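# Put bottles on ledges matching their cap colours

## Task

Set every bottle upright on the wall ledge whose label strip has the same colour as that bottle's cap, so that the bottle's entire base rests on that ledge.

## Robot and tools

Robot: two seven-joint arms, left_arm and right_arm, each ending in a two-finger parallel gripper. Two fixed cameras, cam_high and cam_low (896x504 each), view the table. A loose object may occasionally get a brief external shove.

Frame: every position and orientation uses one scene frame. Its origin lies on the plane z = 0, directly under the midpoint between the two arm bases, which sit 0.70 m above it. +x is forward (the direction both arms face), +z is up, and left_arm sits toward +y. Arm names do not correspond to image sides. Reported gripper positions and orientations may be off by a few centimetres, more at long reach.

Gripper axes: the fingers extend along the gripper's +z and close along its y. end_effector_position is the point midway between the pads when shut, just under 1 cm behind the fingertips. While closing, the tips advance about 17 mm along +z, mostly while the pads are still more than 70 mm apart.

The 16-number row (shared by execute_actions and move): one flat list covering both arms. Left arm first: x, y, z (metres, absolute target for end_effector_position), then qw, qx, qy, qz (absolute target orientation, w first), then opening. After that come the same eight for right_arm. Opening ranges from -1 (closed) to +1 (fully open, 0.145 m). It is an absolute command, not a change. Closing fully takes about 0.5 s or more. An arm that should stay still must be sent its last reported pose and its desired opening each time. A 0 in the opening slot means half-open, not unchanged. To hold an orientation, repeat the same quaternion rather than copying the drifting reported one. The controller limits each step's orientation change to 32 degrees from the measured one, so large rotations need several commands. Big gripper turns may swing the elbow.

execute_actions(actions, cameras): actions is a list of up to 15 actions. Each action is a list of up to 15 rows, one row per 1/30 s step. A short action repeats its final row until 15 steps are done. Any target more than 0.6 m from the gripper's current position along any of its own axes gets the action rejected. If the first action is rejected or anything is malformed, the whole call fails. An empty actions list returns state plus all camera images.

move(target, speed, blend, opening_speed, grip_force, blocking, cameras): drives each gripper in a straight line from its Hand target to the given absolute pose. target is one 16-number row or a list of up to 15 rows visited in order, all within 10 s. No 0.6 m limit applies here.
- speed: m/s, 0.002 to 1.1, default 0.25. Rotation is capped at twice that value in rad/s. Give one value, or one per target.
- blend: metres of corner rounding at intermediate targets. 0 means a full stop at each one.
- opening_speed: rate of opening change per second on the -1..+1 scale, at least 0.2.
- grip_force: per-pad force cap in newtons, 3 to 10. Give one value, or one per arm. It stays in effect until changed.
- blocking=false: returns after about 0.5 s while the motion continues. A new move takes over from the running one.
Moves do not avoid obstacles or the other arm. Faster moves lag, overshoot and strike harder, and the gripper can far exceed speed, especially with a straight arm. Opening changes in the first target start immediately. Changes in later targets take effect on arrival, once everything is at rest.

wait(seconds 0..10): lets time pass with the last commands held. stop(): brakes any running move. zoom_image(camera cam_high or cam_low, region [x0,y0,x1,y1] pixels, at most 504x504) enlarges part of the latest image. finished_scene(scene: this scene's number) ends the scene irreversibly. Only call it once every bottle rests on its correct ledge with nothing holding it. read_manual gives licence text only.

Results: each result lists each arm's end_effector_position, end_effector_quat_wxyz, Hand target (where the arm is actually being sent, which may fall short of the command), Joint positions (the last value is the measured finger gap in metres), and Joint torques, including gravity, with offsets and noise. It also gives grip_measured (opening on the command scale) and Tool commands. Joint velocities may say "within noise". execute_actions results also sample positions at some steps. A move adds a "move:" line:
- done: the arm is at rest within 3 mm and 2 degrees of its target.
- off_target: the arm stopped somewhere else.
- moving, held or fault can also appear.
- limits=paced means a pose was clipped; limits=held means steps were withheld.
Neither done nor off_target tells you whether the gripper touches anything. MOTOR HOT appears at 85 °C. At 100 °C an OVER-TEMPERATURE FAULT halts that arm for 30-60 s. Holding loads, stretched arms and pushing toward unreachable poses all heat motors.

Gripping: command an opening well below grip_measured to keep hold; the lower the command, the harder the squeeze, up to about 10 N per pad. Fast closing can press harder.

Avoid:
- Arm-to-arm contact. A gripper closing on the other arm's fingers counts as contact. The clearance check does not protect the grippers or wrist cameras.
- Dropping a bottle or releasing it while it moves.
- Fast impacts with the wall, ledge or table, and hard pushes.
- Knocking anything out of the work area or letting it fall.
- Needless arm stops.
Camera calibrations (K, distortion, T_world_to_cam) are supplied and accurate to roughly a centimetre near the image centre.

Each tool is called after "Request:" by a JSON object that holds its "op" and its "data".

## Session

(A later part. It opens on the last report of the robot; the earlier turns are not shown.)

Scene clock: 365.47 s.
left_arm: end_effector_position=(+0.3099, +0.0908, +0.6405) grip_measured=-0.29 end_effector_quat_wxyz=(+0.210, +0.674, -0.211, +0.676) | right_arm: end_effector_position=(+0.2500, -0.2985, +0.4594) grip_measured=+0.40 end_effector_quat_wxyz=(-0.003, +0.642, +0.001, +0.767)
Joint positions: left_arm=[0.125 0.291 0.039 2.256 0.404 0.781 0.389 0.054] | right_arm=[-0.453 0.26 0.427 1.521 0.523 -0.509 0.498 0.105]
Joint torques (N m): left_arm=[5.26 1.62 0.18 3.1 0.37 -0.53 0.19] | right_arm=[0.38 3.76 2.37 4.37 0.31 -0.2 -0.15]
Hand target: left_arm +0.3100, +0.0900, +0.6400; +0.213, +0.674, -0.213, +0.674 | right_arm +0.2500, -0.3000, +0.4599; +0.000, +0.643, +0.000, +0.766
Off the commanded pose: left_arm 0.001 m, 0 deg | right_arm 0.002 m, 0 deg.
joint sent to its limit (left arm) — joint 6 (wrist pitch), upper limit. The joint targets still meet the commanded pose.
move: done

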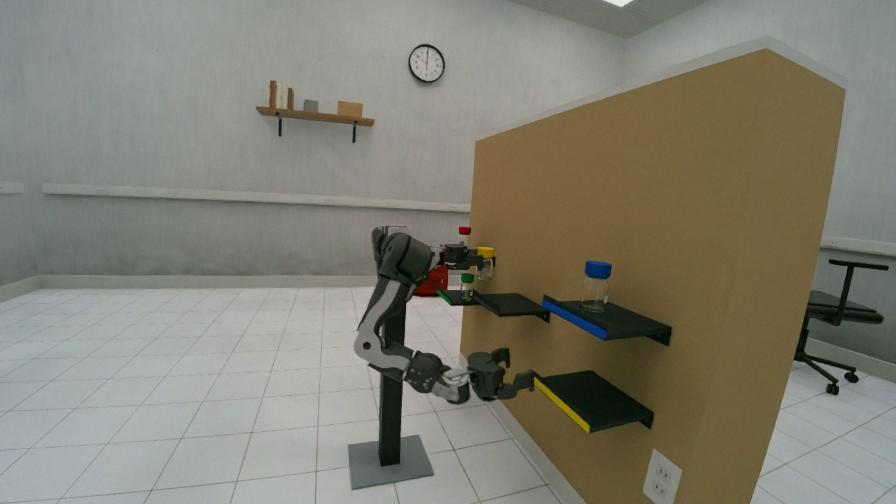

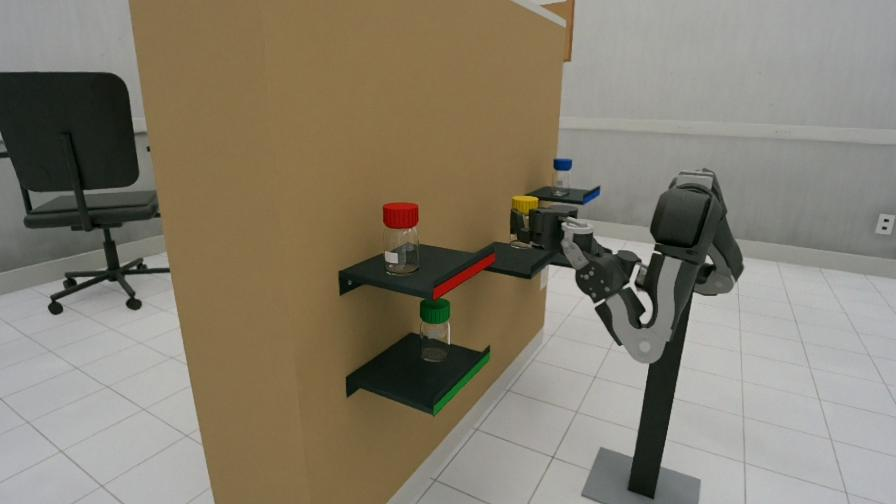

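Request:
{"op": "move", "data": {"target": [[0.375,0.005,0.635,0.2126,0.6744,-0.2126,0.6744,-0.6,0.25,-0.30,0.46,0,0.6428,0,0.766,0.4],[0.375,0.005,0.592,0.2126,0.6744,-0.2126,0.6744,-0.6,0.25,-0.30,0.46,0,0.6428,0,0.766,0.4],[0.375,0.005,0.573,0.2126,0.6744,-0.2126,0.6744,-0.6,0.25,-0.30,0.46,0,0.6428,0,0.766,0.4]], "speed": [0.15,0.08,0.02], "cameras": ["cam_low","cam_high"]}}

Request:
{"op": "zoom_image", "data": {"camera": "cam_low", "region": [460, 180, 600, 300]}}

Request:
{"op": "zoom_image", "data": {"camera": "cam_high", "region": [440, 240, 560, 330]}}

Scene clock: 376.77 s.
left_arm: end_effector_position=(+0.3752, +0.0056, +0.5814) grip_measured=-0.29 end_effector_quat_wxyz=(+0.213, +0.665, -0.211, +0.684) | right_arm: end_effector_position=(+0.2500, -0.2985, +0.4594) grip_measured=+0.40 end_effector_quat_wxyz=(-0.003, +0.642, +0.001, +0.767)
Joint positions: left_arm=[0.271 0.07 -0.323 1.779 0.167 0.413 0.241 0.054] | right_arm=[-0.453 0.26 0.427 1.521 0.523 -0.509 0.498 0.105]
Joint torques (N m): left_arm=[4.89 -0.3 -0.5 2.97 0.23 -0.37 0.12] | right_arm=[0.36 3.81 2.4 4.33 0.3 -0.22 -0.16]
Hand target: left_arm +0.3749, +0.0051, +0.5730; +0.213, +0.674, -0.213, +0.674 | right_arm +0.2500, -0.3000, +0.4599; +0.000, +0.643, +0.000, +0.766
Off the commanded pose: left_arm 0.008 m, 2 deg | right_arm 0.002 m, 0 deg.
move: off_target (left_arm)

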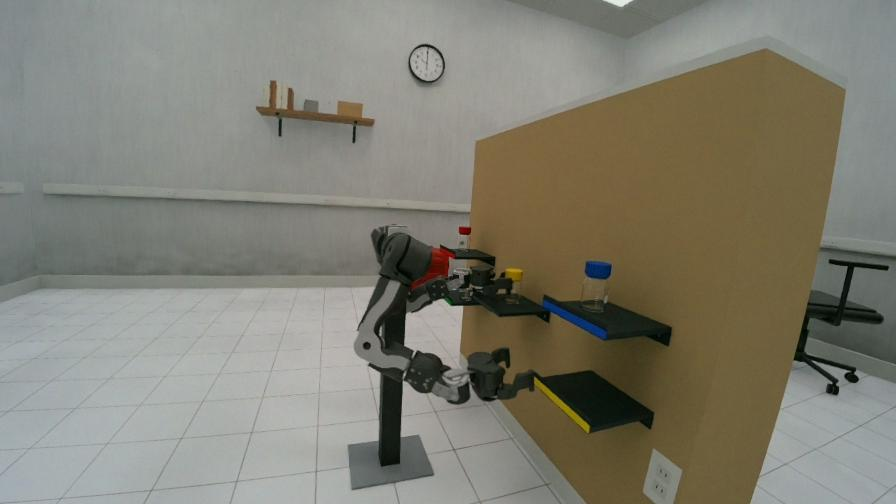

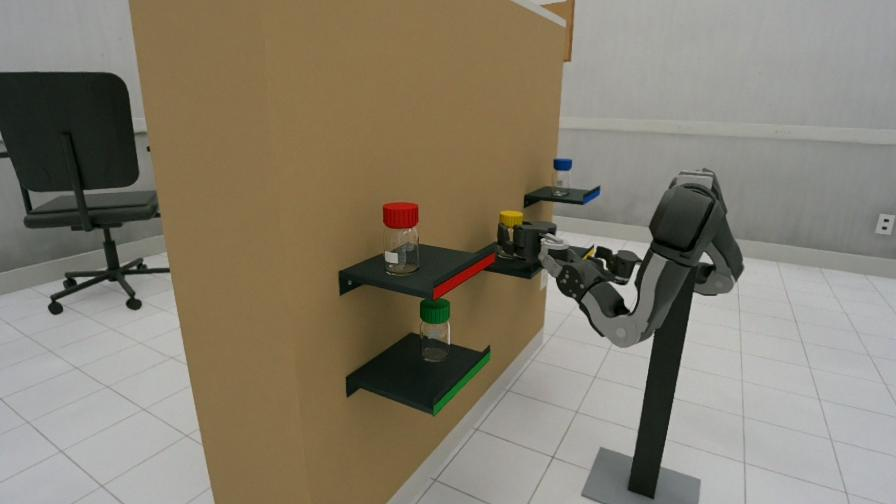

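Scaled by 3.600 from the camera's 896x504 image, which has a finer 1280x720 frame.

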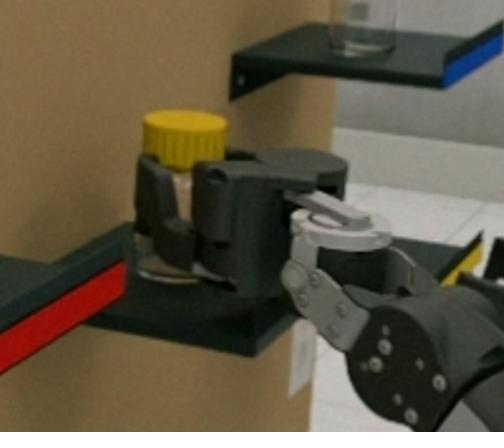

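Scaled by 4.200 from the camera's 896x504 image, which has a finer 1280x720 frame.

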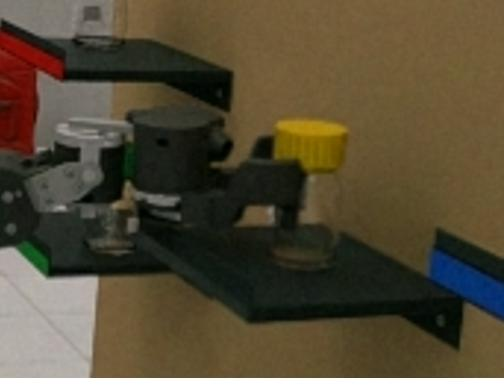

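Request:
{"op": "move", "data": {"target": [[0.375,0.005,0.580,0.2126,0.6744,-0.2126,0.6744,-0.6,0.25,-0.30,0.46,0,0.6428,0,0.766,0.4],[0.375,0.005,0.580,0.2126,0.6744,-0.2126,0.6744,0.3,0.25,-0.30,0.46,0,0.6428,0,0.766,0.4],[0.30,0.058,0.588,0.2126,0.6744,-0.2126,0.6744,0.3,0.25,-0.30,0.46,0,0.6428,0,0.766,0.4],[0.30,0.17,0.60,0.0617,0.7044,-0.0617,0.7044,0.3,0.27,-0.24,0.47,0.0617,0.7044,-0.0617,0.7044,0.4],[0.26,0.24,0.50,0,0.7071,0,0.7071,0.3,0.30,-0.195,0.48,0,0.7071,0,0.7071,0.4],[0.25,0.27,0.48,0,0.7071,0,0.7071,0.3,0.31,-0.19,0.61,-0.0617,0.7044,0.0617,0.7044,0.4],[0.25,0.27,0.48,0,0.7071,0,0.7071,0.3,0.30,-0.04,0.592,-0.2126,0.6744,0.2126,0.6744,0.4]], "speed": [0.03,0.1,0.12,0.2,0.2,0.2,0.2], "blend": [0,0,0.01,0.02,0.02,0.02,0], "opening_speed": 0.8, "cameras": ["cam_low","cam_high"]}}

Request:
{"op": "zoom_image", "data": {"camera": "cam_low", "region": [460, 180, 600, 300]}}

Request:
{"op": "zoom_image", "data": {"camera": "cam_high", "region": [440, 240, 560, 330]}}

Scene clock: 404.83 s.
left_arm: end_effector_position=(+0.2506, +0.2694, +0.4822) grip_measured=+0.30 end_effector_quat_wxyz=(-0.001, +0.705, +0.000, +0.709) | right_arm: end_effector_position=(+0.2995, -0.0400, +0.5924) grip_measured=+0.40 end_effector_quat_wxyz=(-0.214, +0.675, +0.212, +0.674)
Joint positions: left_arm=[-0.558 0.203 0.428 1.867 0.391 -0.156 0.339 0.098] | right_arm=[-0.035 0.211 -0.231 2.205 0.233 0.54 0.247 0.105]
Joint torques (N m): left_arm=[0.2 2.99 0.87 3.84 0.36 -0.64 0.19] | right_arm=[2.78 0.36 0.43 3.37 0.17 -0.52 0]
Hand target: left_arm +0.2500, +0.2699, +0.4800; +0.000, +0.707, +0.000, +0.707 | right_arm +0.3000, -0.0400, +0.5920; -0.213, +0.674, +0.212, +0.674
Off the commanded pose: left_arm 0.002 m, 0 deg | right_arm 0.001 m, 0 deg.
move: done

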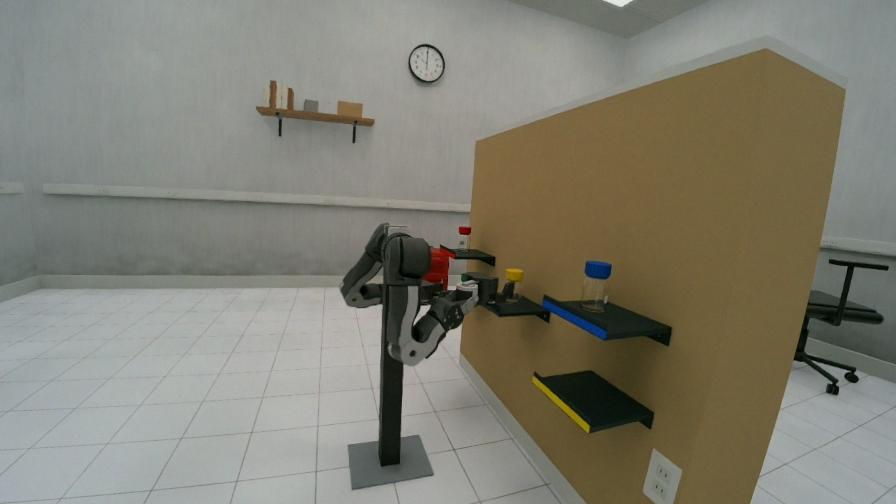

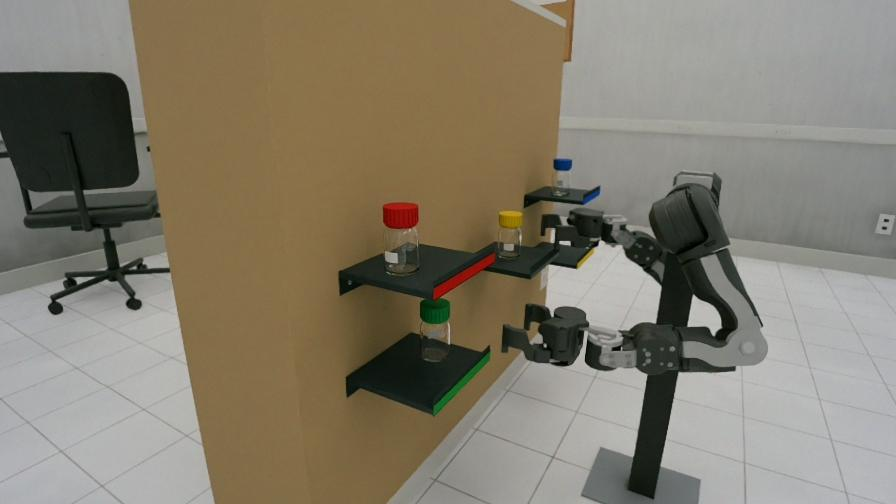

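Scaled by 3.600 from the camera's 896x504 image, which has a finer 1280x720 frame.

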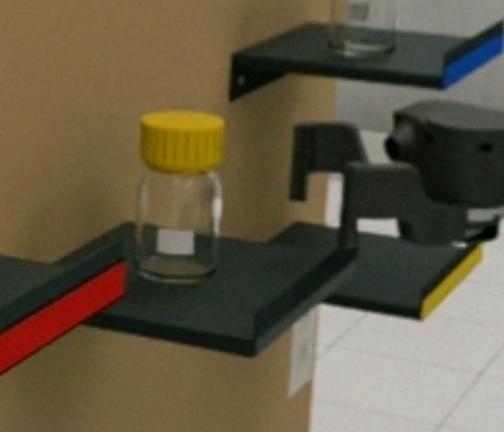

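Scaled by 4.200 from the camera's 896x504 image, which has a finer 1280x720 frame.

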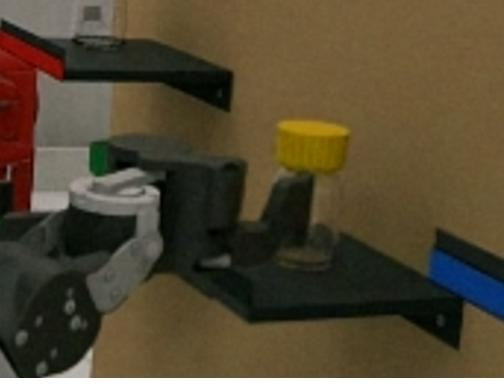

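Request:
{"op": "move", "data": {"target": [[0.25,0.27,0.48,0,0.7071,0,0.7071,0.3,0.315,-0.057,0.59,-0.2126,0.6744,0.2126,0.6744,0.4],[0.25,0.27,0.48,0,0.7071,0,0.7071,0.3,0.367,-0.02,0.586,-0.2126,0.6744,0.2126,0.6744,0.4]], "speed": 0.1, "blend": [0.01,0], "cameras": ["cam_low","cam_high"]}}

Request:
{"op": "zoom_image", "data": {"camera": "cam_low", "region": [470, 190, 570, 280]}}

Request:
{"op": "zoom_image", "data": {"camera": "cam_high", "region": [470, 240, 560, 320]}}

Scene clock: 447.67 s.
left_arm: end_effector_position=(+0.2506, +0.2694, +0.4822) grip_measured=+0.30 end_effector_quat_wxyz=(-0.001, +0.705, +0.000, +0.709) | right_arm: end_effector_position=(+0.3668, -0.0197, +0.5867) grip_measured=+0.40 end_effector_quat_wxyz=(-0.214, +0.674, +0.214, +0.674)
Joint positions: left_arm=[-0.558 0.203 0.428 1.867 0.391 -0.156 0.339 0.098] | right_arm=[0.251 0.117 -0.287 1.859 0.205 0.491 0.264 0.105]
Joint torques (N m): left_arm=[0.2 2.99 0.87 3.84 0.35 -0.65 0.19] | right_arm=[4.18 -0.62 0.72 3.7 0.19 -0.52 -0.09]
Hand target: left_arm +0.2500, +0.2699, +0.4800; +0.000, +0.707, +0.000, +0.707 | right_arm +0.3670, -0.0200, +0.5860; -0.213, +0.674, +0.213, +0.674
Off the commanded pose: left_arm 0.002 m, 0 deg | right_arm 0.001 m, 0 deg.
move: done

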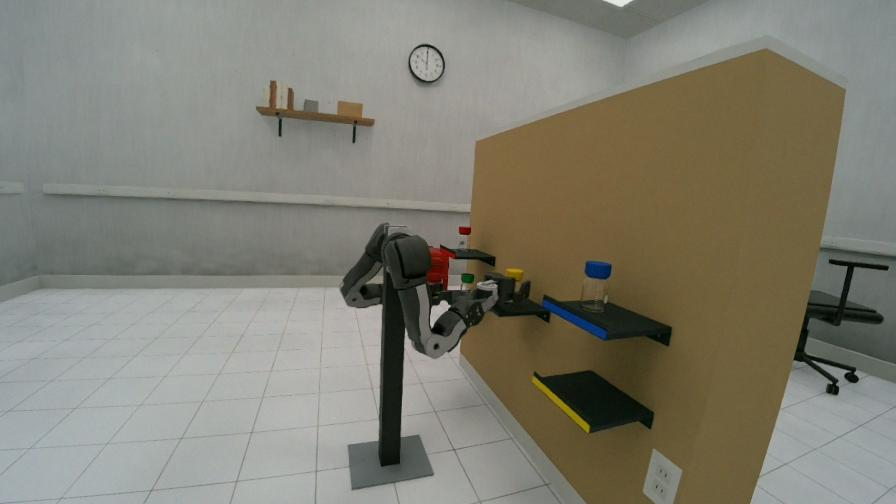

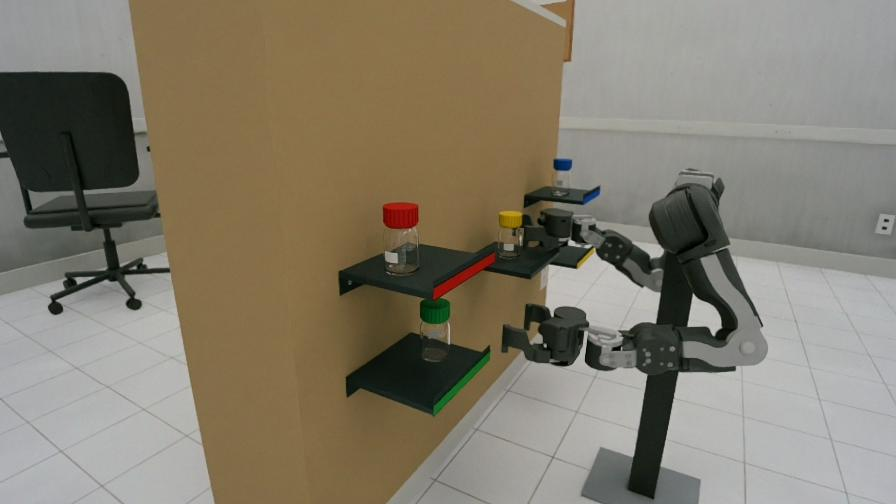

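Scaled by 5.040 from the camera's 896x504 image, which has a finer 1280x720 frame.

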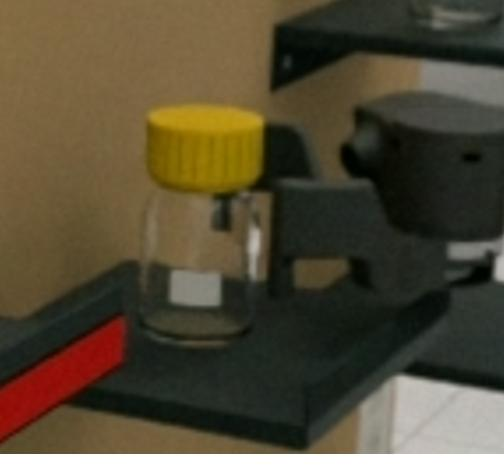

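Scaled by 5.600 from the camera's 896x504 image, which has a finer 1280x720 frame.

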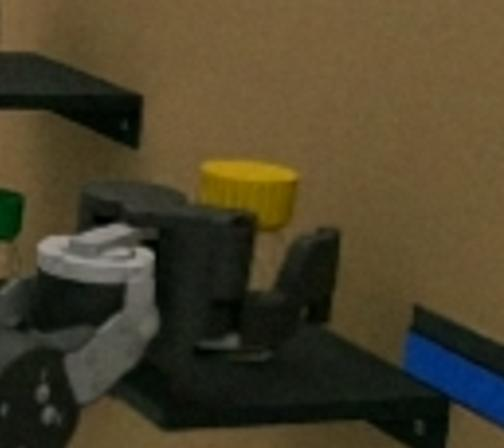

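Request:
{"op": "move", "data": {"target": [[0.25,0.27,0.48,0,0.7071,0,0.7071,0.3,0.391,-0.001,0.584,-0.2126,0.6744,0.2126,0.6744,0.4],[0.25,0.27,0.48,0,0.7071,0,0.7071,0.3,0.391,-0.001,0.584,-0.2126,0.6744,0.2126,0.6744,-0.6]], "speed": 0.08, "opening_speed": 0.8, "cameras": ["cam_low","cam_high"]}}

Request:
{"op": "zoom_image", "data": {"camera": "cam_low", "region": [470, 190, 570, 280]}}

Request:
{"op": "zoom_image", "data": {"camera": "cam_high", "region": [470, 240, 560, 320]}}

Scene clock: 465.30 s.
left_arm: end_effector_position=(+0.2506, +0.2694, +0.4822) grip_measured=+0.30 end_effector_quat_wxyz=(-0.001, +0.705, +0.000, +0.709) | right_arm: end_effector_position=(+0.3906, -0.0007, +0.5847) grip_measured=-0.26 end_effector_quat_wxyz=(-0.214, +0.674, +0.213, +0.674)
Joint positions: left_arm=[-0.558 0.203 0.428 1.867 0.391 -0.156 0.339 0.098] | right_arm=[0.349 0.042 -0.317 1.708 0.162 0.453 0.256 0.056]
Joint torques (N m): left_arm=[0.2 2.99 0.87 3.84 0.36 -0.64 0.19] | right_arm=[5.13 -1.28 0.44 3.62 0.19 -0.55 -0.08]
Hand target: left_arm +0.2500, +0.2699, +0.4800; +0.000, +0.707, +0.000, +0.707 | right_arm +0.3910, -0.0010, +0.5840; -0.213, +0.674, +0.213, +0.674
Off the commanded pose: left_arm 0.002 m, 0 deg | right_arm 0.001 m, 0 deg.
move: done

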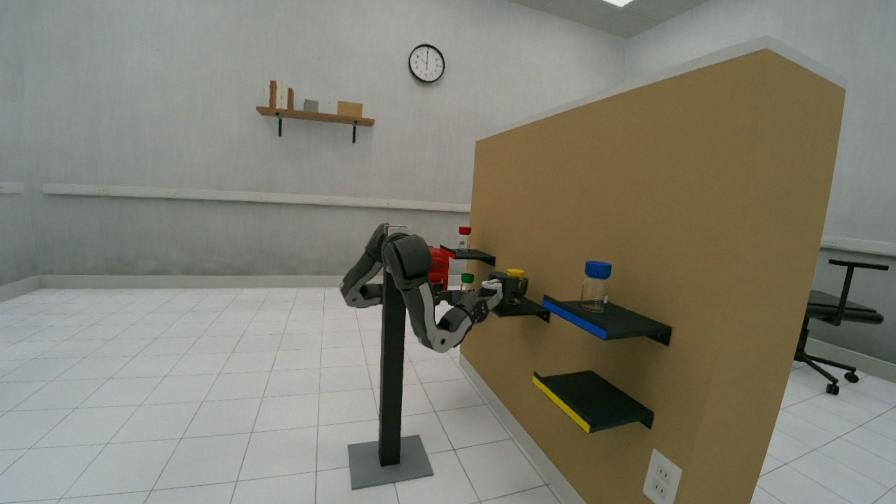

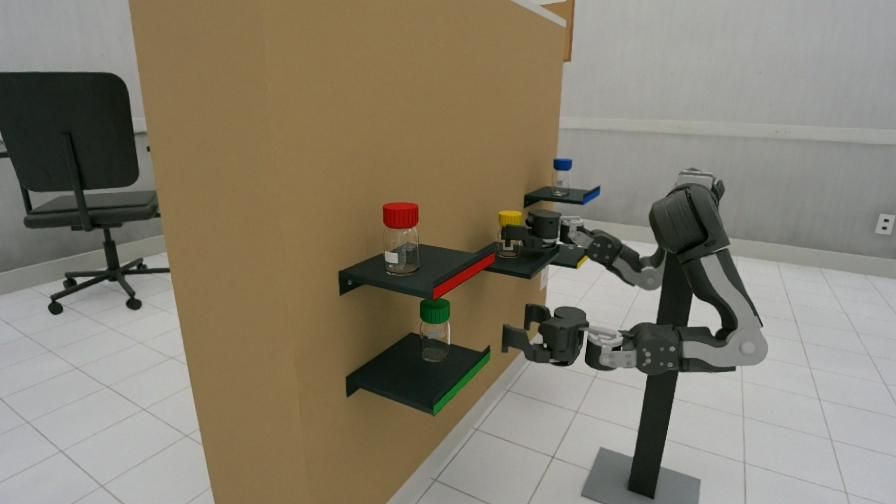

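Scaled by 5.040 from the camera's 896x504 image, which has a finer 1280x720 frame.

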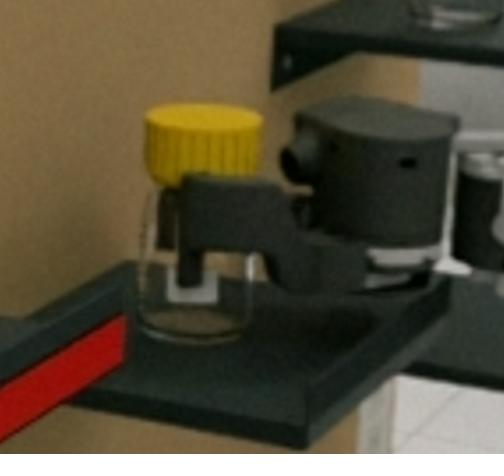

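Scaled by 5.600 from the camera's 896x504 image, which has a finer 1280x720 frame.

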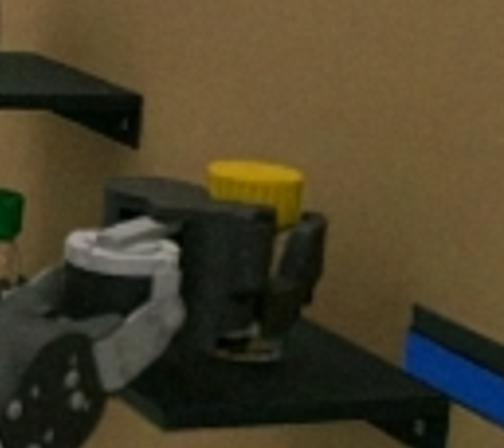

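Request:
{"op": "move", "data": {"target": [[0.25,0.27,0.48,0,0.7071,0,0.7071,0.3,0.391,-0.001,0.63,-0.2126,0.6744,0.2126,0.6744,-0.6],[0.25,0.27,0.48,0,0.7071,0,0.7071,0.3,0.31,-0.07,0.635,-0.2126,0.6744,0.2126,0.6744,-0.6],[0.25,0.27,0.48,0,0.7071,0,0.7071,0.3,0.31,-0.195,0.61,-0.0617,0.7044,0.0617,0.7044,-0.6],[0.25,0.27,0.48,0,0.7071,0,0.7071,0.3,0.28,-0.21,0.53,0,0.7071,0,0.7071,-0.6],[0.25,0.27,0.48,0,0.7071,0,0.7071,0.3,0.235,-0.34,0.522,0,0.7071,0,0.7071,-0.6],[0.25,0.27,0.48,0,0.7071,0,0.7071,0.3,0.30,-0.37,0.522,0,0.7071,0,0.7071,-0.6],[0.25,0.27,0.48,0,0.7071,0,0.7071,0.3,0.378,-0.37,0.518,0,0.7071,0,0.7071,-0.6],[0.25,0.27,0.48,0,0.7071,0,0.7071,0.3,0.378,-0.37,0.496,0,0.7071,0,0.7071,-0.6]], "speed": [0.1,0.2,0.2,0.2,0.2,0.15,0.1,0.06], "blend": [0.01,0.02,0.03,0.03,0.02,0.02,0,0]}}

Request:
{"op": "move", "data": {"target": [0.25,0.27,0.48,0,0.7071,0,0.7071,0.3,0.378,-0.37,0.480,0,0.7071,0,0.7071,-0.6], "speed": 0.02, "cameras": ["cam_low","cam_high"]}}

Request:
{"op": "zoom_image", "data": {"camera": "cam_high", "region": [510, 300, 670, 440]}}

Scene clock: 488.17 s.
left_arm: end_effector_position=(+0.2506, +0.2694, +0.4822) grip_measured=+0.30 end_effector_quat_wxyz=(-0.001, +0.705, +0.000, +0.709) | right_arm: end_effector_position=(+0.3771, -0.3712, +0.4930) grip_measured=-0.26 end_effector_quat_wxyz=(+0.001, +0.712, -0.004, +0.702)
Joint positions: left_arm=[-0.558 0.203 0.428 1.867 0.391 -0.156 0.339 0.098] | right_arm=[0.18 0.446 0.493 1.157 0.289 -0.015 0.593 0.056]
Joint torques (N m): left_arm=[0.2 2.99 0.87 3.84 0.35 -0.64 0.19] | right_arm=[4.84 5.68 1.05 4.38 0.55 -0.65 0.16]
Hand target: left_arm +0.2500, +0.2699, +0.4800; +0.000, +0.707, +0.000, +0.707 | right_arm +0.3780, -0.3700, +0.4960; +0.000, +0.707, +0.000, +0.707
Off the commanded pose: left_arm 0.002 m, 0 deg | right_arm 0.003 m, 1 deg.
move: done

Scene clock: 489.27 s.
left_arm: end_effector_position=(+0.2506, +0.2694, +0.4822) grip_measured=+0.30 end_effector_quat_wxyz=(-0.001, +0.705, +0.000, +0.709) | right_arm: end_effector_position=(+0.3784, -0.3719, +0.4871) grip_measured=-0.26 end_effector_quat_wxyz=(+0.004, +0.699, +0.000, +0.715)
Joint positions: left_arm=[-0.558 0.203 0.428 1.867 0.391 -0.156 0.339 0.098] | right_arm=[0.196 0.443 0.483 1.089 0.296 -0.108 0.606 0.056]
Joint torques (N m): left_arm=[0.2 2.99 0.87 3.85 0.35 -0.64 0.19] | right_arm=[3.47 5.21 -0.25 2.73 0.32 -0.02 0]
Hand target: left_arm +0.2500, +0.2699, +0.4800; +0.000, +0.707, +0.000, +0.707 | right_arm +0.3779, -0.3700, +0.4800; +0.000, +0.707, +0.000, +0.707
Off the commanded pose: left_arm 0.002 m, 0 deg | right_arm 0.007 m, 1 deg.
move: off_target (right_arm)

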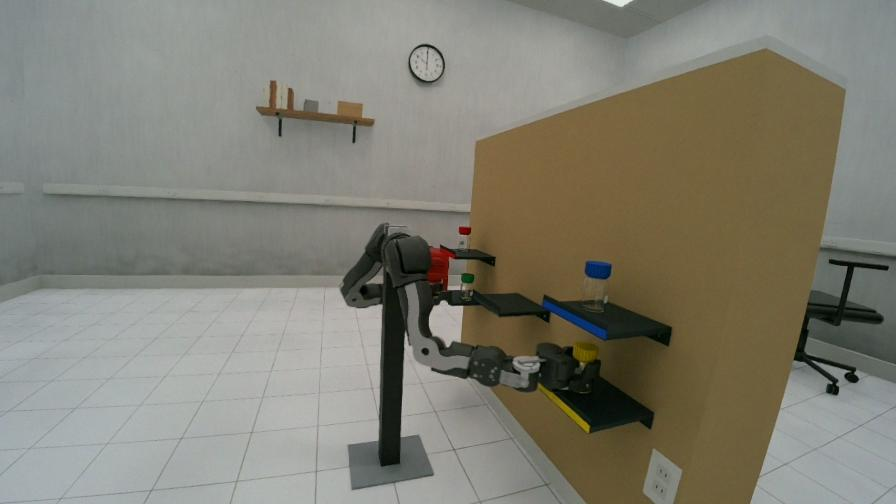

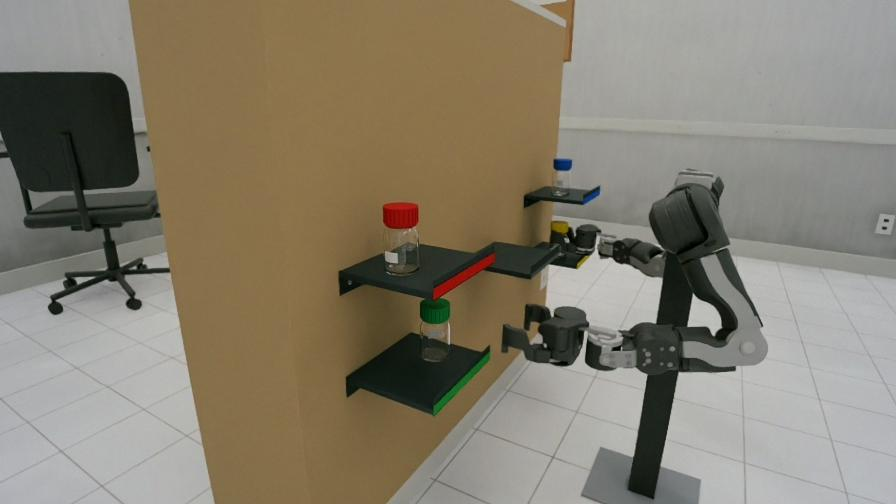

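Scaled by 3.150 from the camera's 896x504 image, which has a finer 1280x720 frame.

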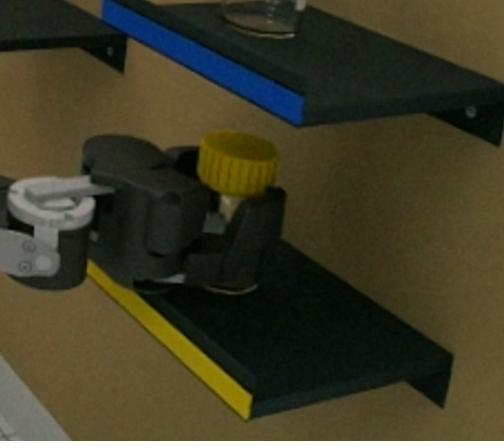

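Request:
{"op": "move", "data": {"target": [[0.25,0.27,0.48,0,0.7071,0,0.7071,0.3,0.378,-0.371,0.485,0,0.7071,0,0.7071,-0.6],[0.25,0.27,0.48,0,0.7071,0,0.7071,0.3,0.378,-0.371,0.485,0,0.7071,0,0.7071,0.3],[0.25,0.27,0.48,0,0.7071,0,0.7071,0.3,0.30,-0.37,0.49,0,0.7071,0,0.7071,0.3],[0.25,0.27,0.48,0,0.7071,0,0.7071,0.3,0.235,-0.35,0.49,0,0.7071,0,0.7071,0.3]], "speed": [0.03,0.1,0.1,0.2], "blend": [0,0,0.02,0], "opening_speed": 0.8, "cameras": ["cam_low","cam_high"]}}

Request:
{"op": "zoom_image", "data": {"camera": "cam_high", "region": [420, 200, 680, 440]}}

Scene clock: 505.37 s.
left_arm: end_effector_position=(+0.2506, +0.2694, +0.4822) grip_measured=+0.30 end_effector_quat_wxyz=(-0.001, +0.705, +0.000, +0.709) | right_arm: end_effector_position=(+0.2347, -0.3506, +0.4884) grip_measured=+0.30 end_effector_quat_wxyz=(+0.000, +0.709, -0.003, +0.705)
Joint positions: left_arm=[-0.558 0.203 0.428 1.867 0.391 -0.156 0.339 0.098] | right_arm=[-0.459 0.269 0.761 1.66 0.499 -0.073 0.69 0.098]
Joint torques (N m): left_arm=[0.2 2.99 0.87 3.84 0.35 -0.64 0.19] | right_arm=[0.33 4.73 2.17 4.11 0.55 -0.38 0.16]
Hand target: left_arm +0.2500, +0.2699, +0.4800; +0.000, +0.707, +0.000, +0.707 | right_arm +0.2350, -0.3500, +0.4900; +0.000, +0.707, +0.000, +0.707
Off the commanded pose: left_arm 0.002 m, 0 deg | right_arm 0.002 m, 0 deg.
move: done

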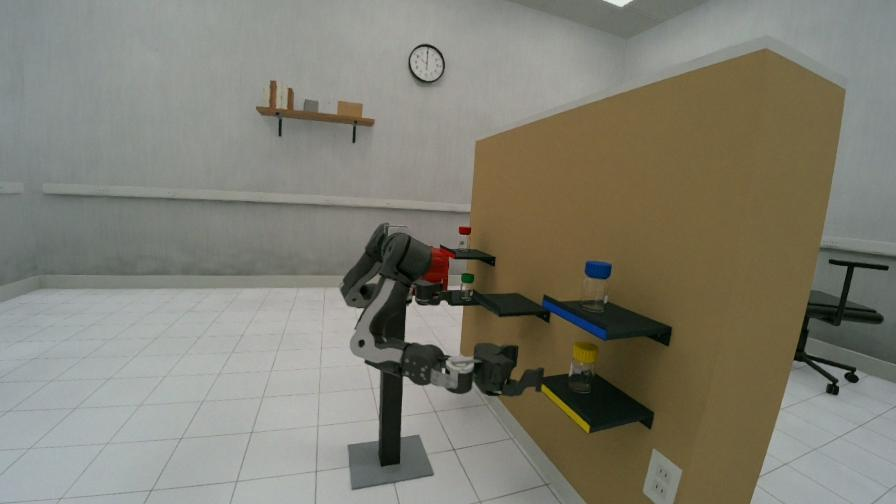

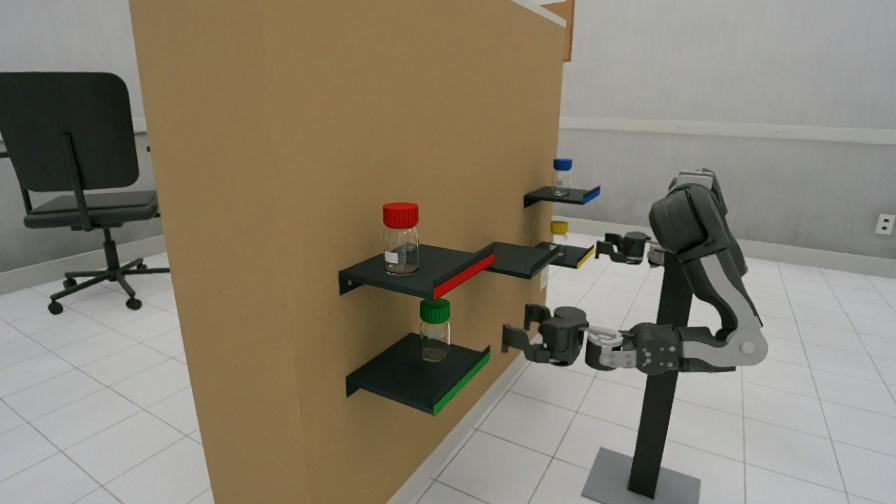

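Scaled by 1.938 from the camera's 896x504 image, which has a finer 1280x720 frame.

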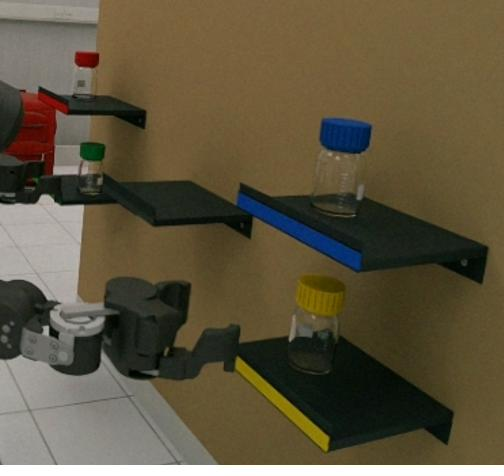

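Request:
{"op": "finished_scene", "data": {"scene": 2}}

The scene is finished: the task was done.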